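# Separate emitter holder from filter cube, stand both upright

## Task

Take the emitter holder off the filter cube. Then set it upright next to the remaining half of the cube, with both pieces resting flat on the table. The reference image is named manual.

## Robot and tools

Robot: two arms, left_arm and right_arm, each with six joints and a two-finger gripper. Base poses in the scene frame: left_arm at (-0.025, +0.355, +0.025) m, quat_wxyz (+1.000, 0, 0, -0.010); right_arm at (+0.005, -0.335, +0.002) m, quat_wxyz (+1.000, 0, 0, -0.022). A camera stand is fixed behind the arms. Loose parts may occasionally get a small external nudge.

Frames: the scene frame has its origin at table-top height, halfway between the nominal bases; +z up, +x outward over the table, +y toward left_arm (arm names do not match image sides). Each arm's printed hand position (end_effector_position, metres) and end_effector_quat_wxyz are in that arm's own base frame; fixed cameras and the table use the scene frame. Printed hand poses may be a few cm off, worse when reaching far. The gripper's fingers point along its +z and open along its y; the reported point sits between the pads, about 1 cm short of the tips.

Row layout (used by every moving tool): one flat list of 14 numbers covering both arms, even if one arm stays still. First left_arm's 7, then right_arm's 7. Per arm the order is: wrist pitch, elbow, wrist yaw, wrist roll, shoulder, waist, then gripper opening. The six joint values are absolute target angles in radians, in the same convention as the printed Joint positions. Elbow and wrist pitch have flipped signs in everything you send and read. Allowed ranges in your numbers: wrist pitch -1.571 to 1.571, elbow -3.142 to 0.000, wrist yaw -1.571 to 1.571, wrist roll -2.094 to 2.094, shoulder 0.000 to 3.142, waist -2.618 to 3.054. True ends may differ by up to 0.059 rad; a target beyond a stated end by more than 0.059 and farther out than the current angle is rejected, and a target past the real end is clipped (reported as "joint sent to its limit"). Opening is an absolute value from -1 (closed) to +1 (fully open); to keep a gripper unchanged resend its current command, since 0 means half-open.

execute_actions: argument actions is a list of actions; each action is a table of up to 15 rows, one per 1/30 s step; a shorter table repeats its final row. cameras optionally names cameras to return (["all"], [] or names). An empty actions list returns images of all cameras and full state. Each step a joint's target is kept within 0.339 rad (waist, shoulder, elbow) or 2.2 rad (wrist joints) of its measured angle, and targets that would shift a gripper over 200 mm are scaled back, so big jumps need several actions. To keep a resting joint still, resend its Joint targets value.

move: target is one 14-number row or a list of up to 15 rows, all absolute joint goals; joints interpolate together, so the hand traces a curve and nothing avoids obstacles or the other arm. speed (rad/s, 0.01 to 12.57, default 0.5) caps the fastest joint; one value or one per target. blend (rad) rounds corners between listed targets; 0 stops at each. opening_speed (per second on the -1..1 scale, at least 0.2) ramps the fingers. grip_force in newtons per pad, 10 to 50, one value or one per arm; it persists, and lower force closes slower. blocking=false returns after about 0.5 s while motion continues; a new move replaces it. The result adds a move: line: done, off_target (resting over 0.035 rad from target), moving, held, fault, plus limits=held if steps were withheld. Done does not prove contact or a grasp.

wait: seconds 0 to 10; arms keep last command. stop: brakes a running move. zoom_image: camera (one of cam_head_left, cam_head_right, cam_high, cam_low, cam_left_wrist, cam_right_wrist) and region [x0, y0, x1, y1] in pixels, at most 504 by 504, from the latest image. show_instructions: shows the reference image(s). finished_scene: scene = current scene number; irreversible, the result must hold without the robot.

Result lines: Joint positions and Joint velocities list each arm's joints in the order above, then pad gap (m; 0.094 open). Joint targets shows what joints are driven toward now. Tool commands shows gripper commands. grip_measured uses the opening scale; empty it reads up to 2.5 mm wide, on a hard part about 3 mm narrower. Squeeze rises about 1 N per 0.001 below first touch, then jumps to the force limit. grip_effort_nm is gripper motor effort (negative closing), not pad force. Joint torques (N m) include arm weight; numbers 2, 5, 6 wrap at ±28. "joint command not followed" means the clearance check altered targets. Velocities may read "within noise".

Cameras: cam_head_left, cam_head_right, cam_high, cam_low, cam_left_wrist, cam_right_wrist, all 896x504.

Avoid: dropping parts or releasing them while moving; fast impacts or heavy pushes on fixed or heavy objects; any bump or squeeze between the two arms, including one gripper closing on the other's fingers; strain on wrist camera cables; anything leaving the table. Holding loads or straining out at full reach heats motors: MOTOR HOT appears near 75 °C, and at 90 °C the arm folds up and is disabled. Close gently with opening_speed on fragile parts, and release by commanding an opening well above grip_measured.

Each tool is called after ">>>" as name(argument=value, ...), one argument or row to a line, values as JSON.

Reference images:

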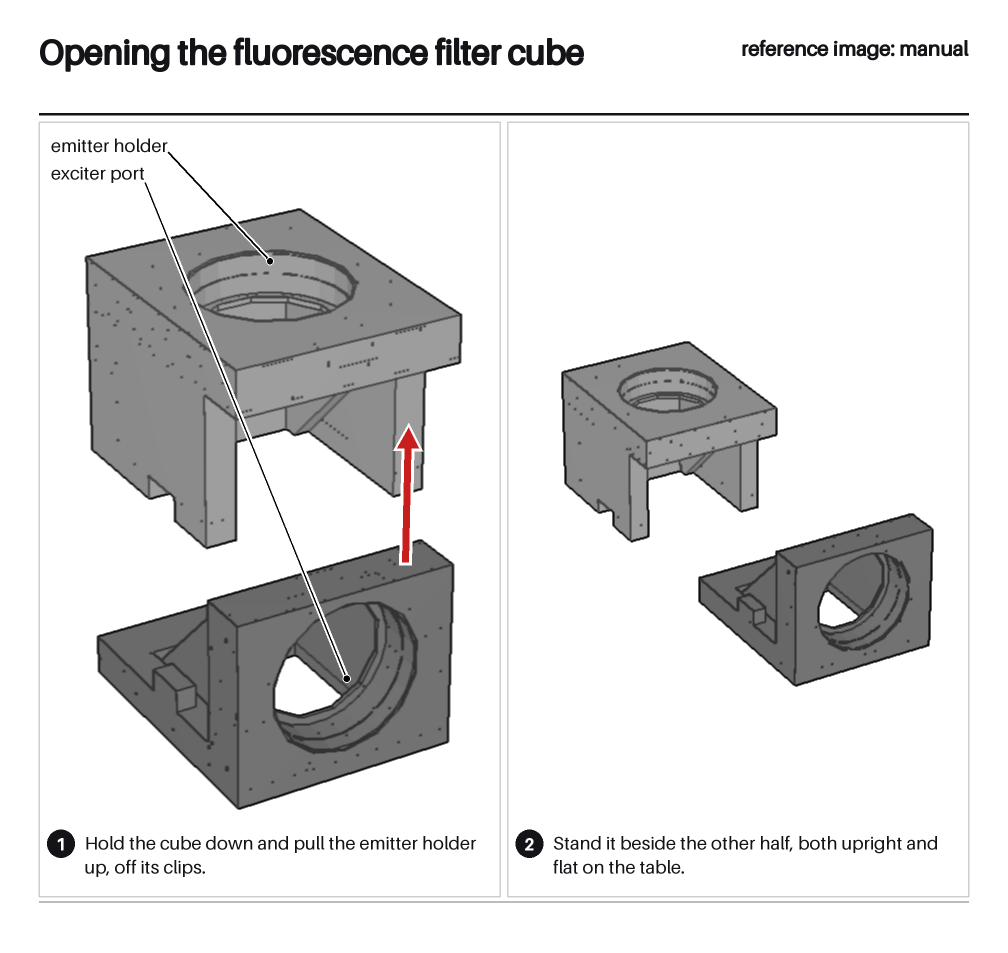

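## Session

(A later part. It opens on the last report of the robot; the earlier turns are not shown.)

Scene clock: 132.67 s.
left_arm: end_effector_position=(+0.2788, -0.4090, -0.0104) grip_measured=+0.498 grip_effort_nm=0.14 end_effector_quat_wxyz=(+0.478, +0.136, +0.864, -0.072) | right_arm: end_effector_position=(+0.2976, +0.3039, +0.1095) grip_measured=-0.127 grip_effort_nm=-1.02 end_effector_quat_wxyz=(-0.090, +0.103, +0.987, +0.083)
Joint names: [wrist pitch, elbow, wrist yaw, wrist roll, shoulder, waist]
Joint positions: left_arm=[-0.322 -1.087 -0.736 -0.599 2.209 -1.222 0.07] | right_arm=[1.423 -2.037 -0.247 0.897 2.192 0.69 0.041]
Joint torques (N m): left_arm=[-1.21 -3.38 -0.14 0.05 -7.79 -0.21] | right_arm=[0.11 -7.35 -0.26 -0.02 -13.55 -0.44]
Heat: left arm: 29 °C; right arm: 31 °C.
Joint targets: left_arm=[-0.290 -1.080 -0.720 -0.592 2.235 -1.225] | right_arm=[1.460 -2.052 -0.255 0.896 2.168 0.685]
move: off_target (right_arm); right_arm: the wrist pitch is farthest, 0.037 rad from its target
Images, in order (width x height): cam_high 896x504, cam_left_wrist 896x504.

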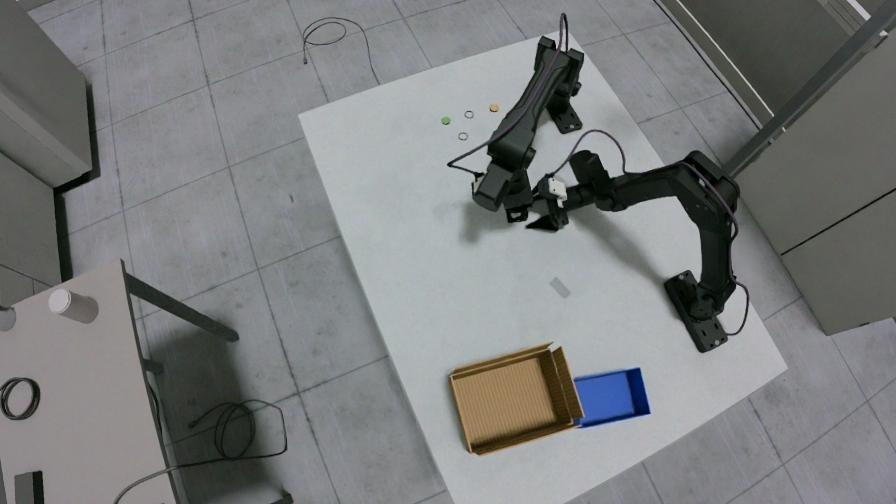

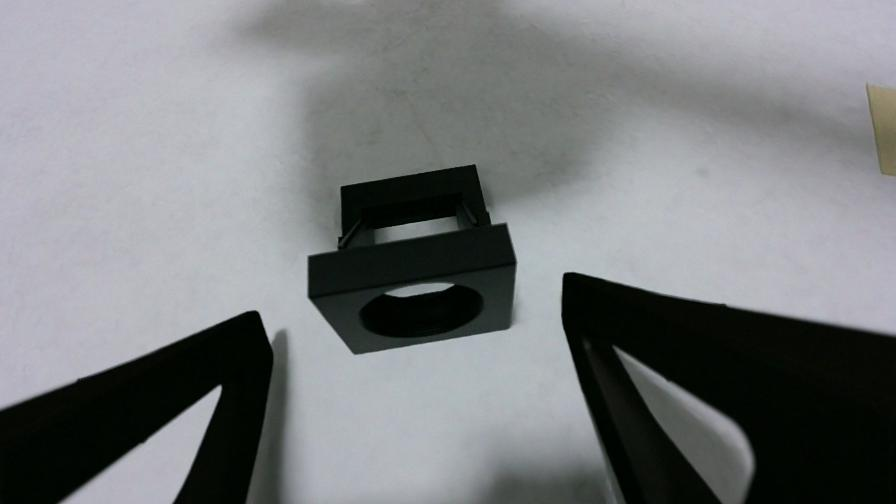

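>>> move(
  target=[0.416, -1.150, -0.578, -0.710, 1.739, -1.232, 0.5, 1.460, -2.052, -0.255, 0.896, 2.168, 0.685, -0.27],
  speed=0.4,
  cameras=["cam_left_wrist", "cam_right_wrist"],
)

Scene clock: 135.60 s.
left_arm: end_effector_position=(+0.2343, -0.3572, +0.0878) grip_measured=+0.498 grip_effort_nm=0.13 end_effector_quat_wxyz=(+0.367, +0.169, +0.913, -0.048) | right_arm: end_effector_position=(+0.2976, +0.3039, +0.1095) grip_measured=-0.127 grip_effort_nm=-1.02 end_effector_quat_wxyz=(-0.090, +0.103, +0.987, +0.083)
Joint names: [wrist pitch, elbow, wrist yaw, wrist roll, shoulder, waist]
Joint positions: left_arm=[0.405 -1.129 -0.574 -0.7 1.768 -1.224 0.07] | right_arm=[1.423 -2.037 -0.247 0.897 2.192 0.69 0.041]
Joint torques (N m): left_arm=[-1.19 -6.79 -0.32 -0.11 -9.59 -0.61] | right_arm=[0.09 -7.34 -0.25 -0.03 -13.45 -0.49]
Heat: left arm: 28 °C; right arm: 31 °C.
Joint targets: left_arm=[0.416 -1.150 -0.578 -0.710 1.739 -1.232] | right_arm=[1.460 -2.052 -0.255 0.896 2.168 0.685]
move: off_target (right_arm); right_arm: the wrist pitch is farthest, 0.037 rad from its target
Images, in order (width x height): cam_left_wrist 896x504, cam_right_wrist 896x504.

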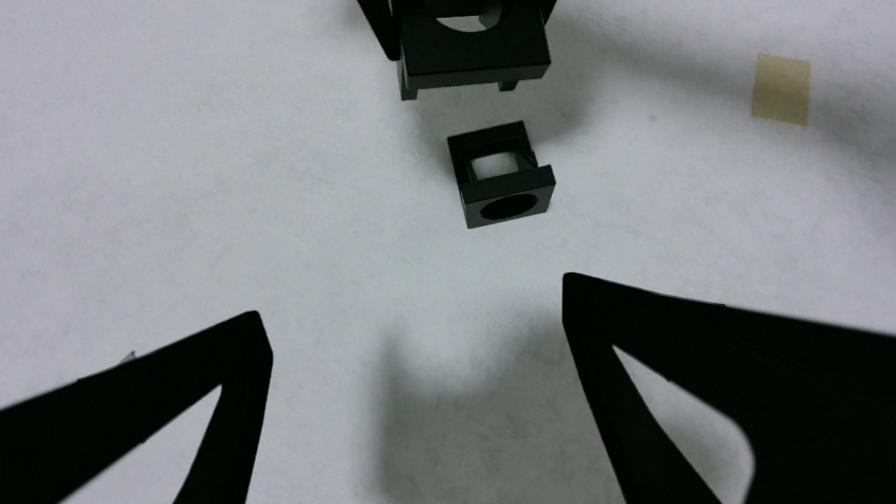

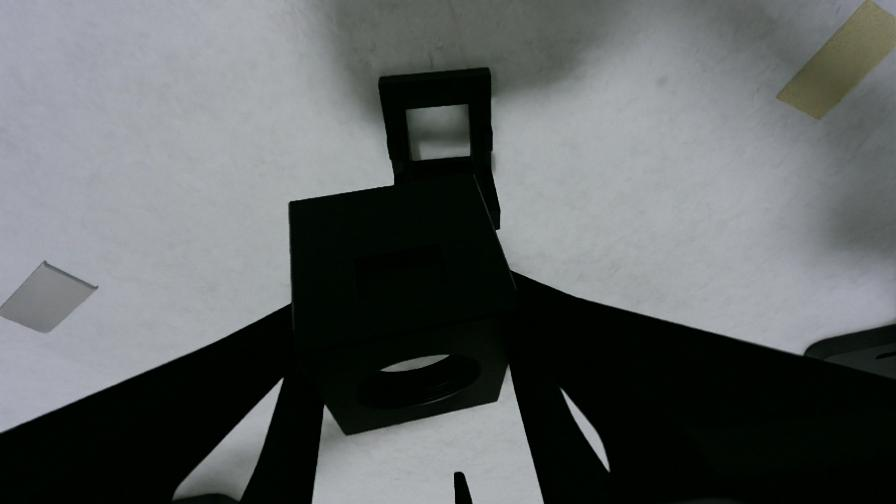

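>>> move(
  target=[0.416, -1.150, -0.578, -0.710, 1.739, -1.232, 0.5, 1.544, -2.165, -0.202, 0.703, 2.437, 0.498, -0.27],
  speed=0.25,
  cameras=["cam_left_wrist", "cam_right_wrist", "cam_low"],
)

>>> zoom_image(
  camera="cam_low",
  region=[410, 220, 530, 310],
)

Scene clock: 138.63 s.
left_arm: end_effector_position=(+0.2342, -0.3571, +0.0878) grip_measured=+0.498 grip_effort_nm=0.13 end_effector_quat_wxyz=(+0.367, +0.169, +0.913, -0.048) | right_arm: end_effector_position=(+0.3489, +0.2331, +0.0408) grip_measured=-0.127 grip_effort_nm=-1.02 end_effector_quat_wxyz=(-0.145, +0.113, +0.983, +0.024)
Joint names: [wrist pitch, elbow, wrist yaw, wrist roll, shoulder, waist]
Joint positions: left_arm=[0.405 -1.129 -0.574 -0.7 1.768 -1.224 0.07] | right_arm=[1.502 -2.139 -0.205 0.706 2.422 0.499 0.041]
Joint torques (N m): left_arm=[-1.16 -6.74 -0.33 -0.14 -9.58 -0.59] | right_arm=[0.53 -8.03 -0.09 -0.08 -11.51 -0.13]
Heat: left arm: 28 °C; right arm: 31 °C.
Joint targets: left_arm=[0.416 -1.150 -0.578 -0.710 1.739 -1.232] | right_arm=[1.544 -2.165 -0.202 0.703 2.437 0.498]
move: off_target (right_arm); right_arm: the wrist pitch is farthest, 0.042 rad from its target
Images, in order (width x height): cam_low 896x504, cam_left_wrist 896x504, cam_right_wrist 896x504.

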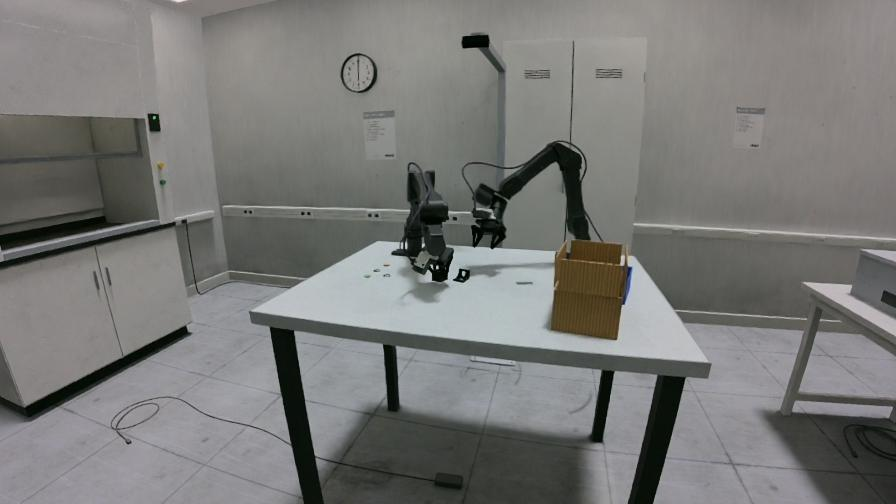

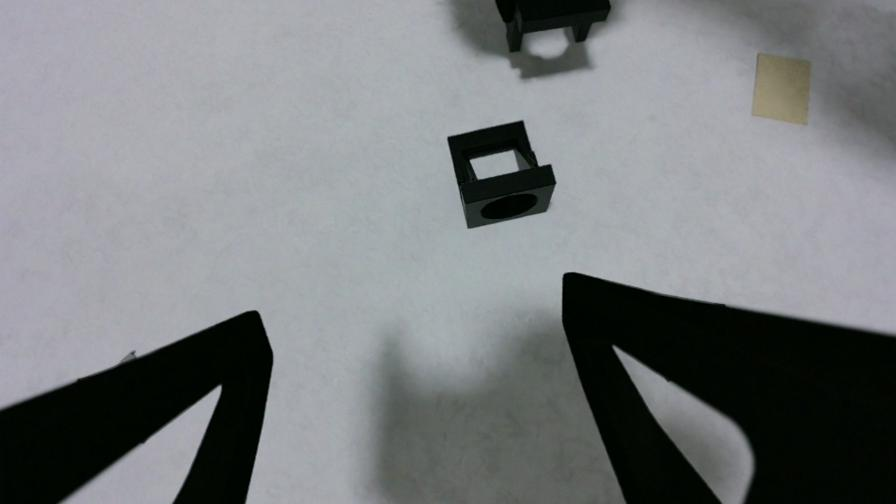

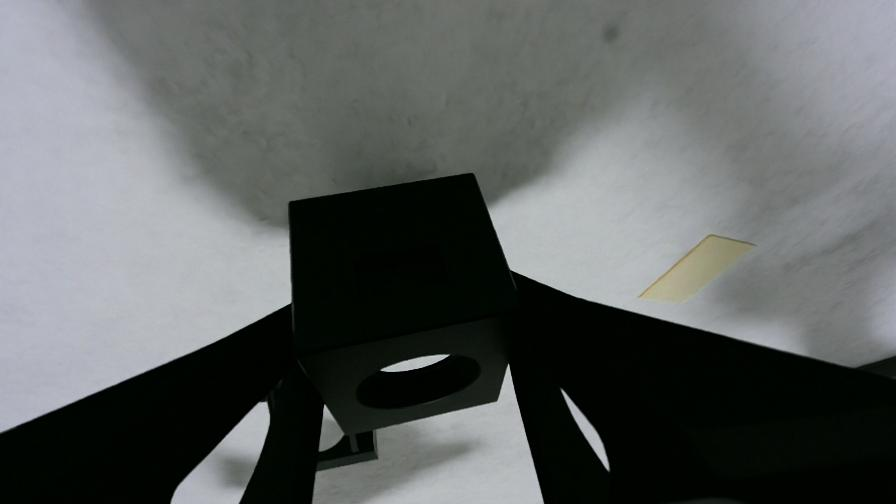

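Scaled by 4.200 from the camera's 896x504 image, which has a finer 1280x720 frame.

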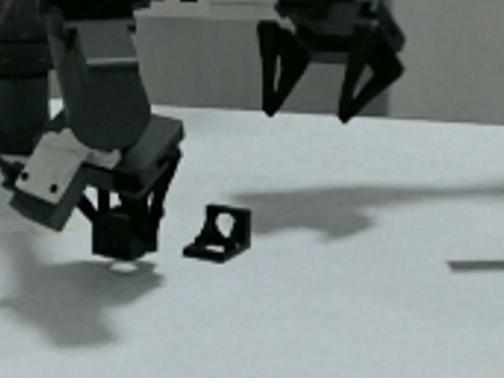

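>>> move(
  target=[0.416, -1.150, -0.578, -0.710, 1.739, -1.232, 0.5, 1.468, -2.107, -0.202, 0.703, 2.438, 0.498, -0.27],
  speed=0.06,
  cameras=["cam_left_wrist", "cam_right_wrist", "cam_low"],
)

>>> zoom_image(
  camera="cam_low",
  region=[410, 240, 490, 300],
)

>>> zoom_image(
  camera="cam_left_wrist",
  region=[440, 0, 680, 130],
)

Scene clock: 141.00 s.
left_arm: end_effector_position=(+0.2342, -0.3571, +0.0878) grip_measured=+0.498 grip_effort_nm=0.13 end_effector_quat_wxyz=(+0.367, +0.169, +0.913, -0.048) | right_arm: end_effector_position=(+0.3544, +0.2362, +0.0335) grip_measured=-0.127 grip_effort_nm=-1.02 end_effector_quat_wxyz=(-0.134, +0.112, +0.984, +0.031)
Joint names: [wrist pitch, elbow, wrist yaw, wrist roll, shoulder, waist]
Joint positions: left_arm=[0.405 -1.129 -0.574 -0.7 1.768 -1.224 0.07] | right_arm=[1.451 -2.116 -0.205 0.706 2.422 0.499 0.041]
Joint torques (N m): left_arm=[-1.17 -6.84 -0.34 -0.15 -9.55 -0.62] | right_arm=[0.2 -4.75 -0.09 -0.06 -11.47 -0.12]
Heat: left arm: 28 °C; right arm: 32 °C.
Joint targets: left_arm=[0.416 -1.150 -0.578 -0.710 1.739 -1.232] | right_arm=[1.468 -2.107 -0.202 0.703 2.438 0.498]
move: done
Images, in order (width x height): cam_low 896x504, cam_left_wrist 896x504, cam_right_wrist 896x504.

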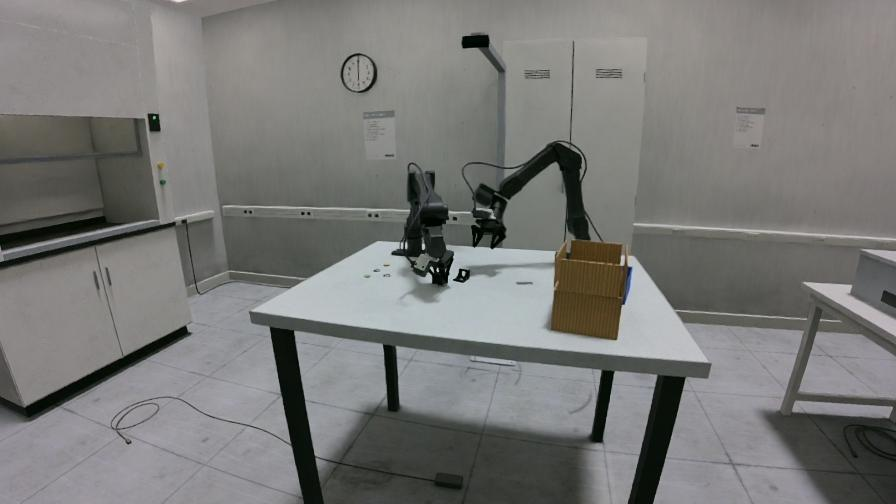

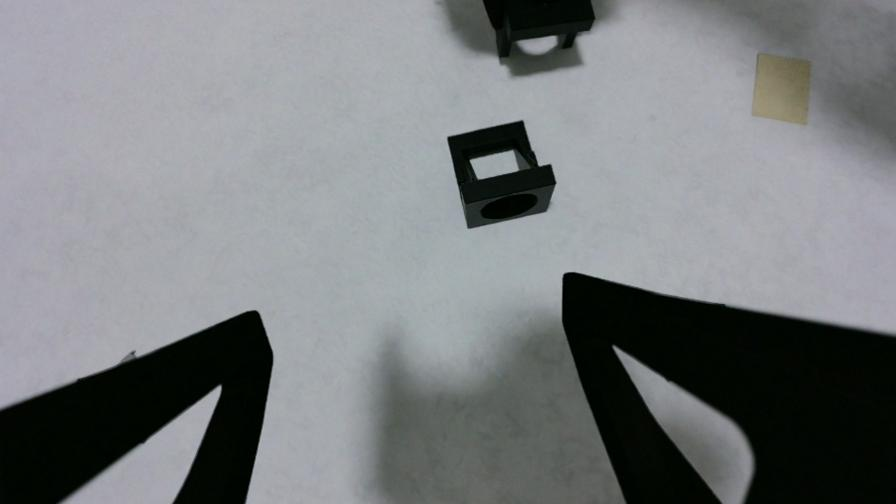

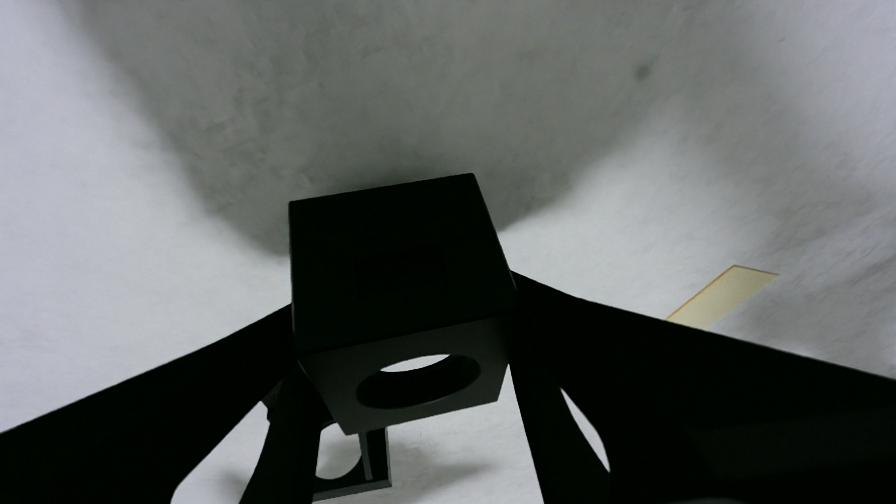

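Scaled by 6.300 from the camera's 896x504 image, which has a finer 1280x720 frame.

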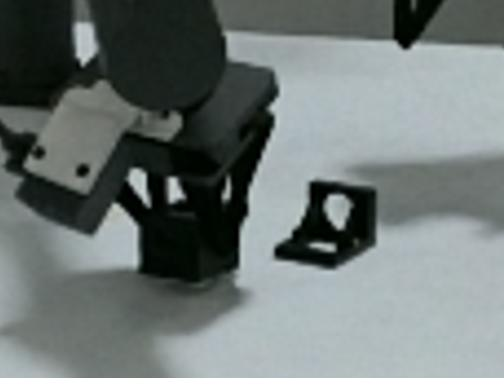

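Scaled by 2.100 from the camera's 896x504 image, which has a finer 1280x720 frame.

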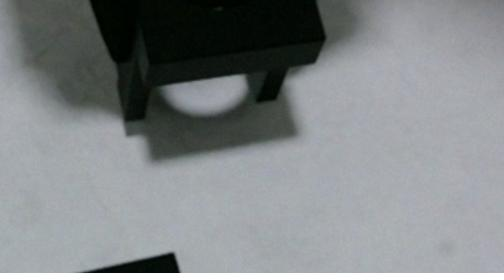

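>>> move(
  target=[0.416,-1.150,-0.578,-0.710,1.739,-1.232,0.5,1.495,-2.090,-0.202,0.703,2.438,0.498,-0.27],
  speed=0.05,
  cameras=["cam_low","cam_left_wrist"],
)

>>> zoom_image(
  camera="cam_low",
  region=[410, 240, 490, 300],
)

>>> zoom_image(
  camera="cam_left_wrist",
  region=[440, 0, 680, 130],
)

Scene clock: 146.33 s.
left_arm: end_effector_position=(+0.2342, -0.3571, +0.0878) grip_measured=+0.498 grip_effort_nm=0.13 end_effector_quat_wxyz=(+0.367, +0.169, +0.913, -0.048) | right_arm: end_effector_position=(+0.3500, +0.2338, +0.0302) grip_measured=-0.127 grip_effort_nm=-1.02 end_effector_quat_wxyz=(-0.142, +0.113, +0.983, +0.026)
Joint names: [wrist pitch, elbow, wrist yaw, wrist roll, shoulder, waist]
Joint positions: left_arm=[0.405 -1.129 -0.574 -0.7 1.768 -1.224 0.07] | right_arm=[1.454 -2.099 -0.205 0.706 2.422 0.499 0.041]
Joint torques (N m): left_arm=[-1.17 -6.78 -0.32 -0.17 -9.57 -0.57] | right_arm=[0.52 -4.78 -0.08 -0.04 -11.36 -0.14]
Heat: left arm: 27 °C; right arm: 32 °C.
Joint targets: left_arm=[0.416 -1.150 -0.578 -0.710 1.739 -1.232] | right_arm=[1.495 -2.090 -0.202 0.703 2.438 0.498]
move: off_target (right_arm); right_arm: the wrist pitch is farthest, 0.041 rad from its target
Images, in order (width x height): cam_low 896x504, cam_left_wrist 896x504.

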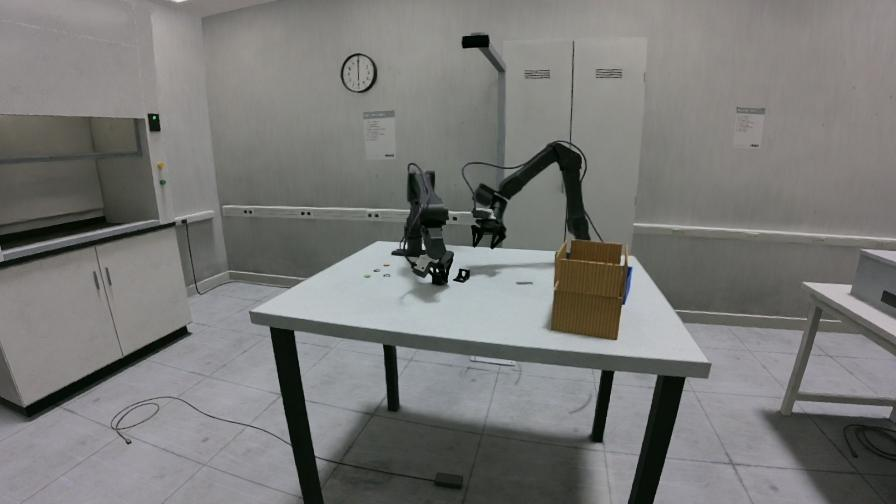

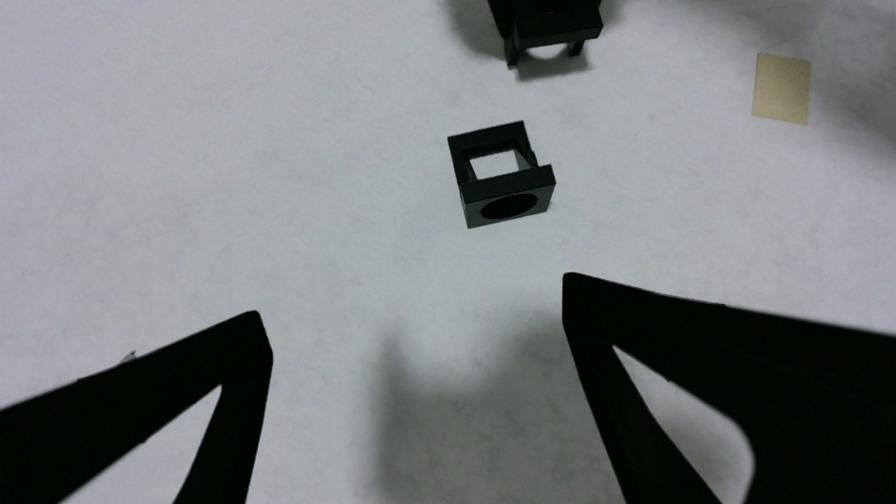

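Scaled by 6.300 from the camera's 896x504 image, which has a finer 1280x720 frame.

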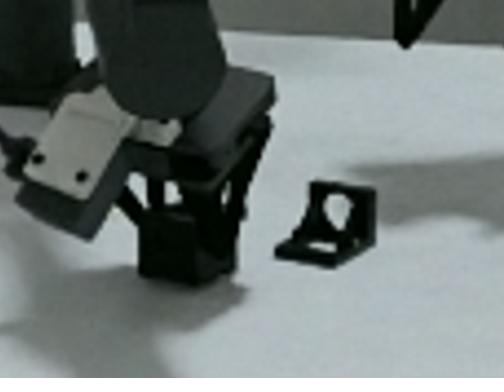

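Scaled by 2.100 from the camera's 896x504 image, which has a finer 1280x720 frame.

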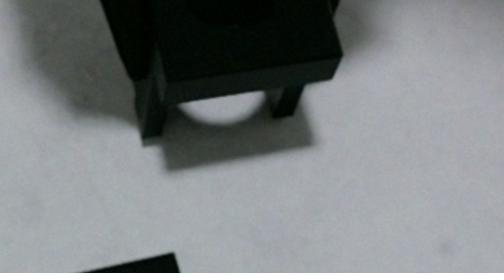

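>>> move(
  target=[0.416,-1.150,-0.578,-0.710,1.739,-1.232,0.5,1.490,-2.078,-0.202,0.703,2.438,0.498,-0.27],
  speed=0.04,
  cameras=["cam_low","cam_left_wrist"],
)

>>> zoom_image(
  camera="cam_low",
  region=[410, 240, 490, 300],
)

>>> zoom_image(
  camera="cam_left_wrist",
  region=[440, 0, 680, 130],
)

Scene clock: 147.50 s.
left_arm: end_effector_position=(+0.2342, -0.3571, +0.0878) grip_measured=+0.498 grip_effort_nm=0.13 end_effector_quat_wxyz=(+0.367, +0.169, +0.913, -0.048) | right_arm: end_effector_position=(+0.3472, +0.2322, +0.0278) grip_measured=-0.127 grip_effort_nm=-1.02 end_effector_quat_wxyz=(-0.147, +0.113, +0.982, +0.022)
Joint names: [wrist pitch, elbow, wrist yaw, wrist roll, shoulder, waist]
Joint positions: left_arm=[0.405 -1.129 -0.574 -0.7 1.768 -1.224 0.07] | right_arm=[1.454 -2.087 -0.205 0.706 2.422 0.499 0.041]
Joint torques (N m): left_arm=[-1.16 -6.8 -0.33 -0.13 -9.61 -0.57] | right_arm=[0.48 -4.67 -0.09 -0.03 -11.36 -0.18]
Heat: left arm: 27 °C; right arm: 32 °C.
Joint targets: left_arm=[0.416 -1.150 -0.578 -0.710 1.739 -1.232] | right_arm=[1.490 -2.078 -0.202 0.703 2.438 0.498]
move: off_target (right_arm); right_arm: the wrist pitch is farthest, 0.036 rad from its target
Images, in order (width x height): cam_low 896x504, cam_left_wrist 896x504.

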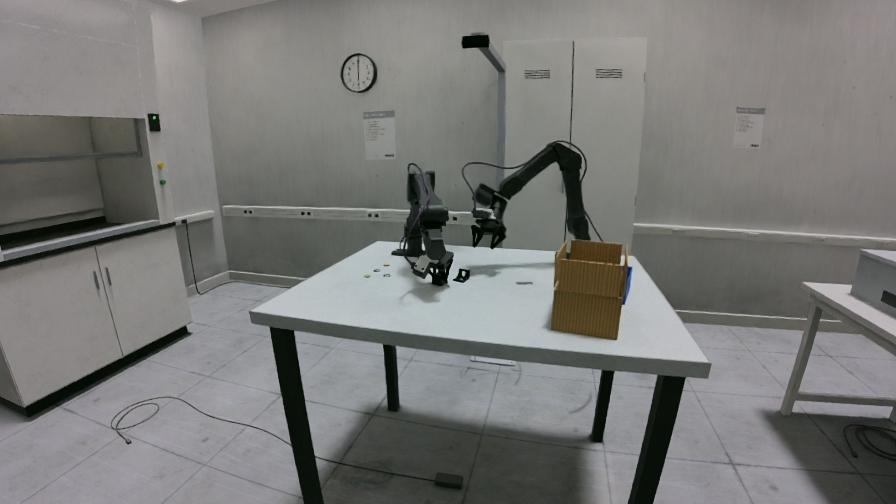

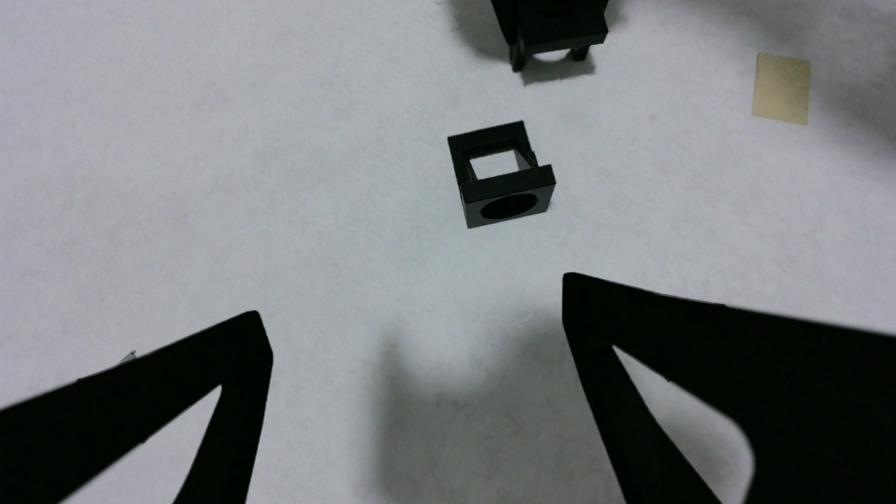

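Scaled by 6.300 from the camera's 896x504 image, which has a finer 1280x720 frame.

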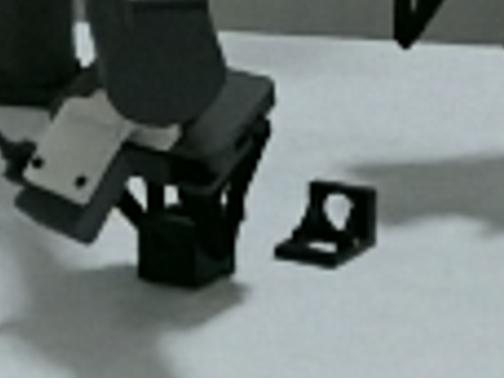

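Scaled by 2.100 from the camera's 896x504 image, which has a finer 1280x720 frame.

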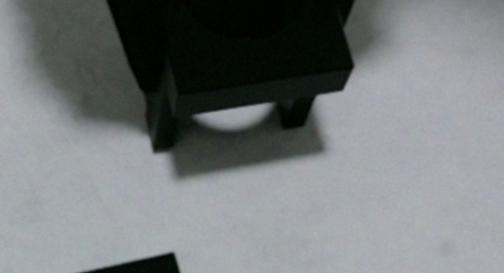

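>>> move(
  target=[0.416,-1.150,-0.578,-0.710,1.739,-1.232,0.5,1.43,-2.070,-0.202,0.703,2.438,0.498,-0.27],
  speed=0.04,
  cameras=["cam_low","cam_left_wrist"],
)

>>> zoom_image(
  camera="cam_low",
  region=[410, 240, 490, 300],
)

>>> zoom_image(
  camera="cam_left_wrist",
  region=[440, 0, 680, 130],
)

Scene clock: 149.83 s.
left_arm: end_effector_position=(+0.2342, -0.3571, +0.0878) grip_measured=+0.498 grip_effort_nm=0.13 end_effector_quat_wxyz=(+0.367, +0.169, +0.913, -0.048) | right_arm: end_effector_position=(+0.3482, +0.2328, +0.0268) grip_measured=-0.127 grip_effort_nm=-1.02 end_effector_quat_wxyz=(-0.145, +0.113, +0.983, +0.024)
Joint names: [wrist pitch, elbow, wrist yaw, wrist roll, shoulder, waist]
Joint positions: left_arm=[0.405 -1.129 -0.574 -0.7 1.768 -1.224 0.07] | right_arm=[1.446 -2.084 -0.205 0.706 2.422 0.499 0.041]
Joint torques (N m): left_arm=[-1.16 -6.83 -0.33 -0.13 -9.55 -0.58] | right_arm=[0 -4.25 -0.11 -0.03 -11.36 -0.18]
Heat: left arm: 27 °C; right arm: 32 °C.
Joint targets: left_arm=[0.416 -1.150 -0.578 -0.710 1.739 -1.232] | right_arm=[1.430 -2.070 -0.202 0.703 2.438 0.498]
move: done
Images, in order (width x height): cam_low 896x504, cam_left_wrist 896x504.

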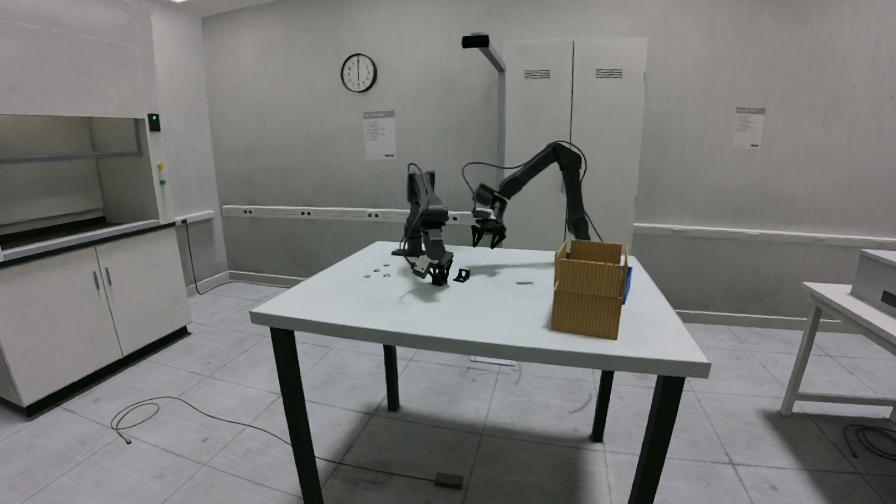

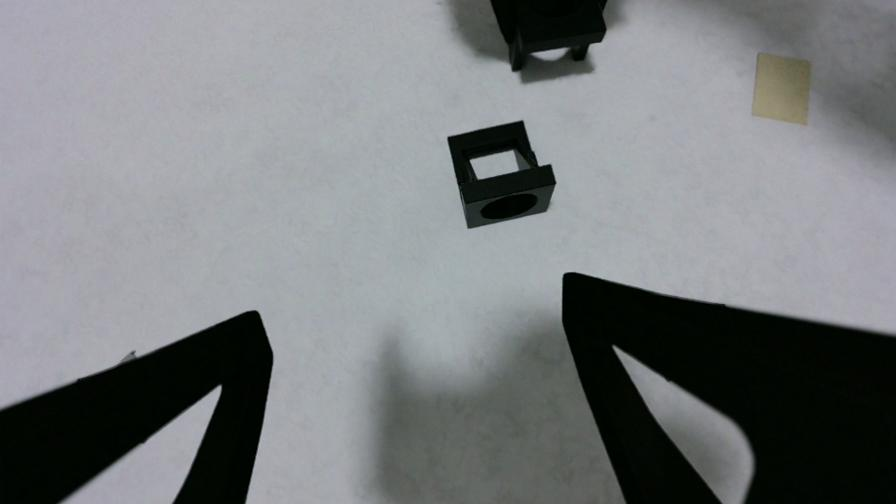

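Scaled by 6.300 from the camera's 896x504 image, which has a finer 1280x720 frame.

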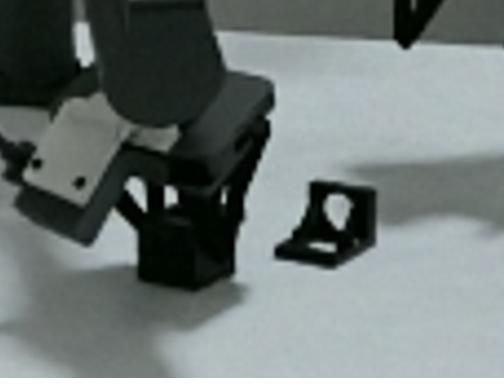

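Scaled by 2.100 from the camera's 896x504 image, which has a finer 1280x720 frame.

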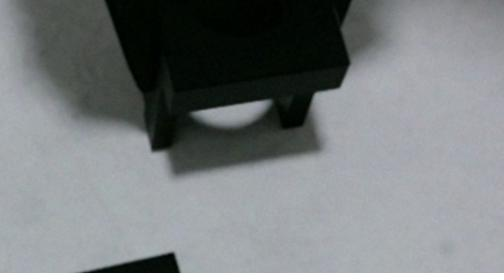

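>>> move(
  target=[0.416,-1.150,-0.578,-0.710,1.739,-1.232,0.5,1.43,-2.060,-0.202,0.703,2.438,0.498,-0.27],
  speed=0.04,
  cameras=[],
)

Scene clock: 150.90 s.
left_arm: end_effector_position=(+0.2342, -0.3571, +0.0878) grip_measured=+0.498 grip_effort_nm=0.13 end_effector_quat_wxyz=(+0.367, +0.169, +0.913, -0.048) | right_arm: end_effector_position=(+0.3480, +0.2331, +0.0261) grip_measured=-0.128 grip_effort_nm=-1.02 end_effector_quat_wxyz=(-0.145, +0.113, +0.983, +0.025)
Joint names: [wrist pitch, elbow, wrist yaw, wrist roll, shoulder, waist]
Joint positions: left_arm=[0.405 -1.129 -0.574 -0.7 1.768 -1.224 0.07] | right_arm=[1.442 -2.081 -0.207 0.706 2.422 0.499 0.041]
Joint torques (N m): left_arm=[-1.17 -6.78 -0.32 -0.15 -9.59 -0.65] | right_arm=[0.02 -3.62 -0.07 -0.06 -11.4 -0.05]
Heat: left arm: 27 °C; right arm: 32 °C.
Joint targets: left_arm=[0.416 -1.150 -0.578 -0.710 1.739 -1.232] | right_arm=[1.430 -2.060 -0.202 0.703 2.438 0.498]
move: done
No camera images: "cameras" was empty.

>>> move(
  target=[
    [0.416,-1.150,-0.578,-0.710,1.739,-1.232,0.5,1.43,-2.070,-0.202,0.703,2.438,0.498,-0.27],
    [0.416,-1.150,-0.578,-0.710,1.739,-1.232,0.5,1.43,-2.070,-0.202,0.703,2.438,0.498,0.3],
  ],
  speed=0.05,
  opening_speed=0.5,
  cameras=["cam_left_wrist","cam_right_wrist"],
)

>>> zoom_image(
  camera="cam_left_wrist",
  region=[440, 0, 680, 130],
)

Scene clock: 153.40 s.
left_arm: end_effector_position=(+0.2342, -0.3571, +0.0878) grip_measured=+0.498 grip_effort_nm=0.13 end_effector_quat_wxyz=(+0.367, +0.169, +0.913, -0.048) | right_arm: end_effector_position=(+0.3529, +0.2356, +0.0250) grip_measured=+0.297 grip_effort_nm=0.14 end_effector_quat_wxyz=(-0.136, +0.112, +0.984, +0.031)
Joint names: [wrist pitch, elbow, wrist yaw, wrist roll, shoulder, waist]
Joint positions: left_arm=[0.405 -1.129 -0.574 -0.7 1.768 -1.224 0.07] | right_arm=[1.42 -2.081 -0.207 0.705 2.422 0.499 0.061]
Joint torques (N m): left_arm=[-1.16 -6.78 -0.33 -0.15 -9.62 -0.64] | right_arm=[0.2 -4.62 -0.08 -0.05 -11.45 -0.13]
Heat: left arm: 27 °C; right arm: 32 °C.
Joint targets: left_arm=[0.416 -1.150 -0.578 -0.710 1.739 -1.232] | right_arm=[1.430 -2.070 -0.202 0.703 2.438 0.498]
move: done
Images, in order (width x height): cam_left_wrist 896x504, cam_right_wrist 896x504.

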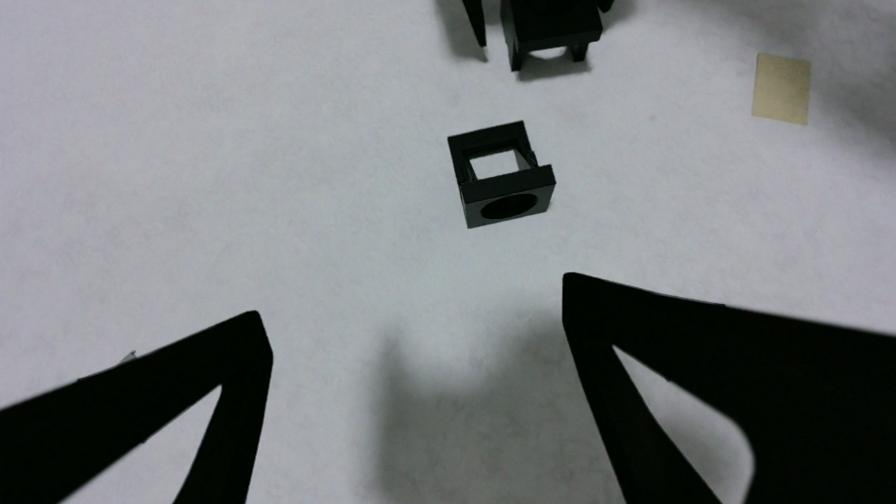

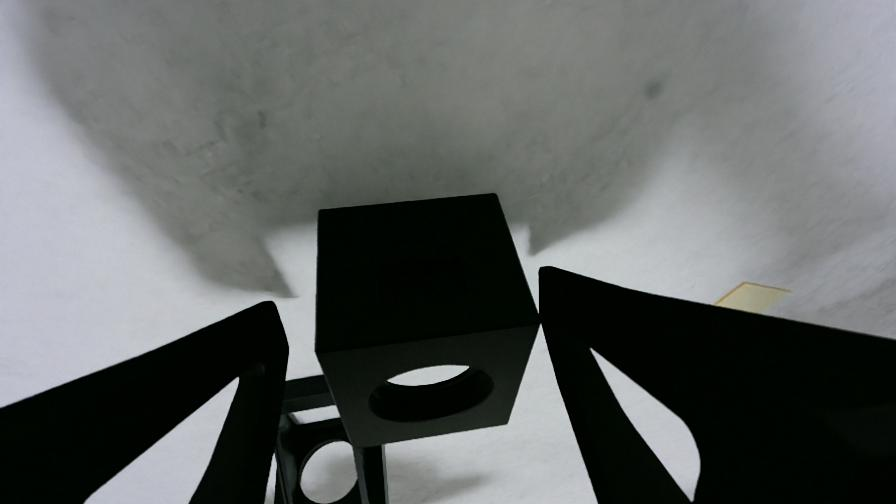

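Scaled by 2.100 from the camera's 896x504 image, which has a finer 1280x720 frame.

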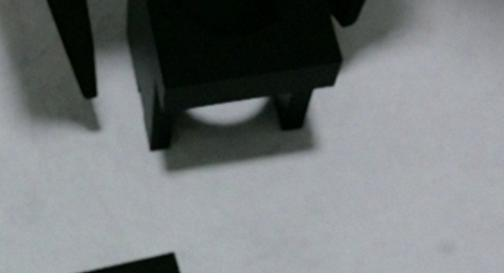

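>>> move(
  target=[
    [0.416,-1.150,-0.578,-0.710,1.739,-1.232,0.5,1.43,-2.070,-0.202,0.703,2.438,0.498,0.65],
    [0.416,-1.150,-0.578,-0.710,1.739,-1.232,0.5,1.43,-2.05,-0.202,0.703,2.20,0.498,0.65],
    [0.416,-1.150,-0.578,-0.710,1.739,-1.232,0.5,1.43,-2.05,-0.202,0.703,1.90,0.45,0.65],
  ],
  speed=[0.2,0.2,0.4],
  blend=[0,0.03,0],
  opening_speed=1,
  cameras=["cam_low","cam_left_wrist","cam_right_wrist"],
)

>>> zoom_image(
  camera="cam_low",
  region=[410, 240, 490, 300],
)

>>> zoom_image(
  camera="cam_left_wrist",
  region=[400, 0, 640, 240],
)

Scene clock: 157.50 s.
left_arm: end_effector_position=(+0.2342, -0.3571, +0.0878) grip_measured=+0.498 grip_effort_nm=0.13 end_effector_quat_wxyz=(+0.367, +0.169, +0.913, -0.048) | right_arm: end_effector_position=(+0.3570, +0.2176, +0.2223) grip_measured=+0.647 grip_effort_nm=0.14 end_effector_quat_wxyz=(+0.064, +0.107, +0.978, +0.164)
Joint names: [wrist pitch, elbow, wrist yaw, wrist roll, shoulder, waist]
Joint positions: left_arm=[0.405 -1.129 -0.574 -0.7 1.768 -1.224 0.07] | right_arm=[1.415 -2.058 -0.207 0.705 1.923 0.456 0.077]
Joint torques (N m): left_arm=[-1.16 -6.74 -0.33 -0.14 -9.54 -0.62] | right_arm=[-0.66 -5.33 -0.09 -0.04 -11.19 -0.62]
Heat: left arm: 27 °C; right arm: 32 °C.
Joint targets: left_arm=[0.416 -1.150 -0.578 -0.710 1.739 -1.232] | right_arm=[1.430 -2.050 -0.202 0.703 1.900 0.450]
move: done
Images, in order (width x height): cam_low 896x504, cam_left_wrist 896x504, cam_right_wrist 896x504.

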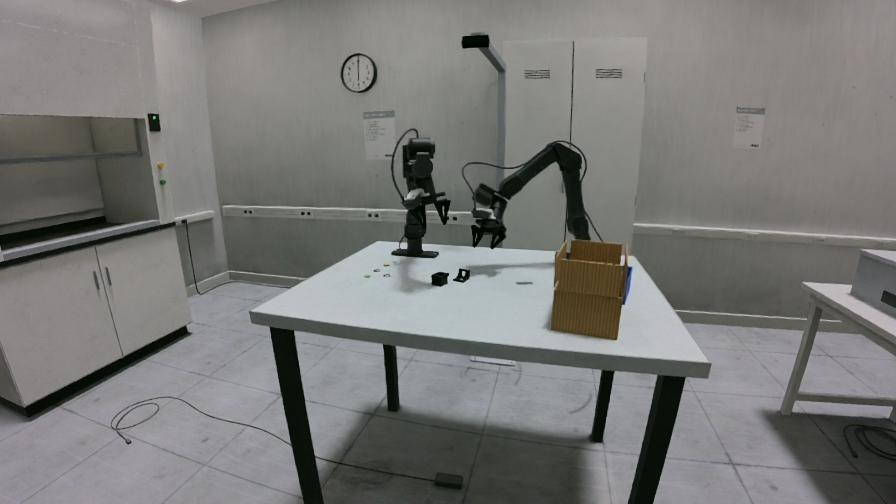

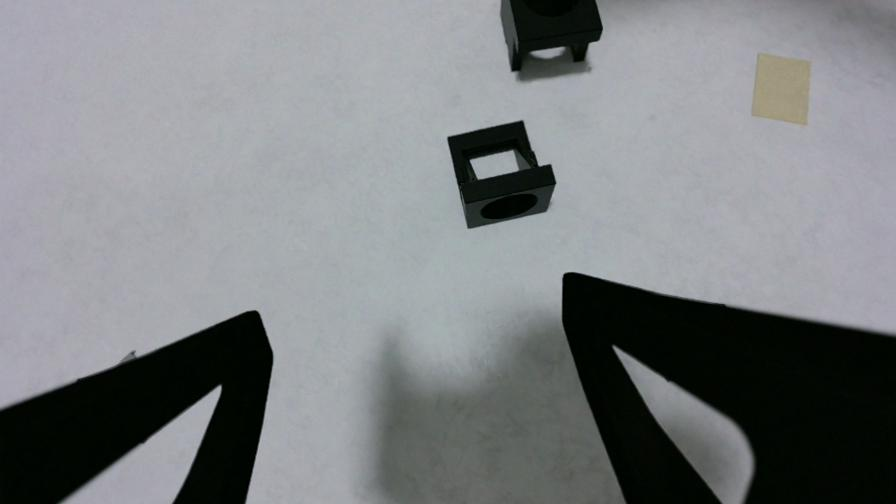

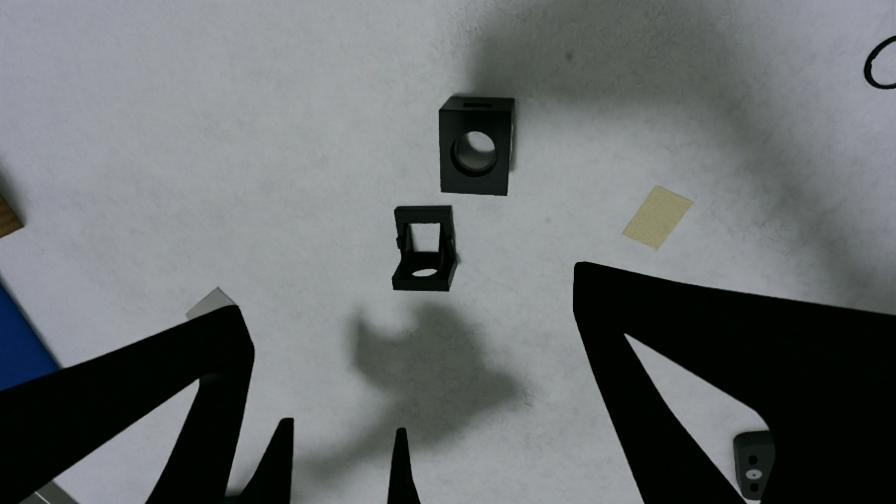

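Scaled by 6.300 from the camera's 896x504 image, which has a finer 1280x720 frame.

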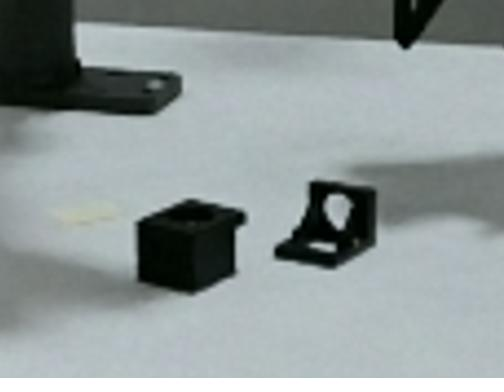

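Scaled by 2.100 from the camera's 896x504 image, which has a finer 1280x720 frame.

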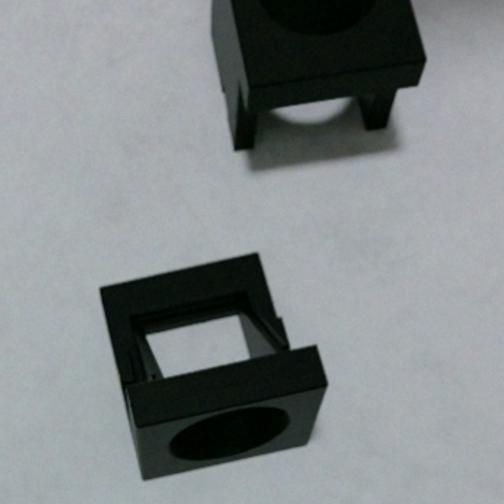

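Both upright, flat, side by side.

>>> finished_scene(
  scene=1,
)

The scene is finished: the task was done.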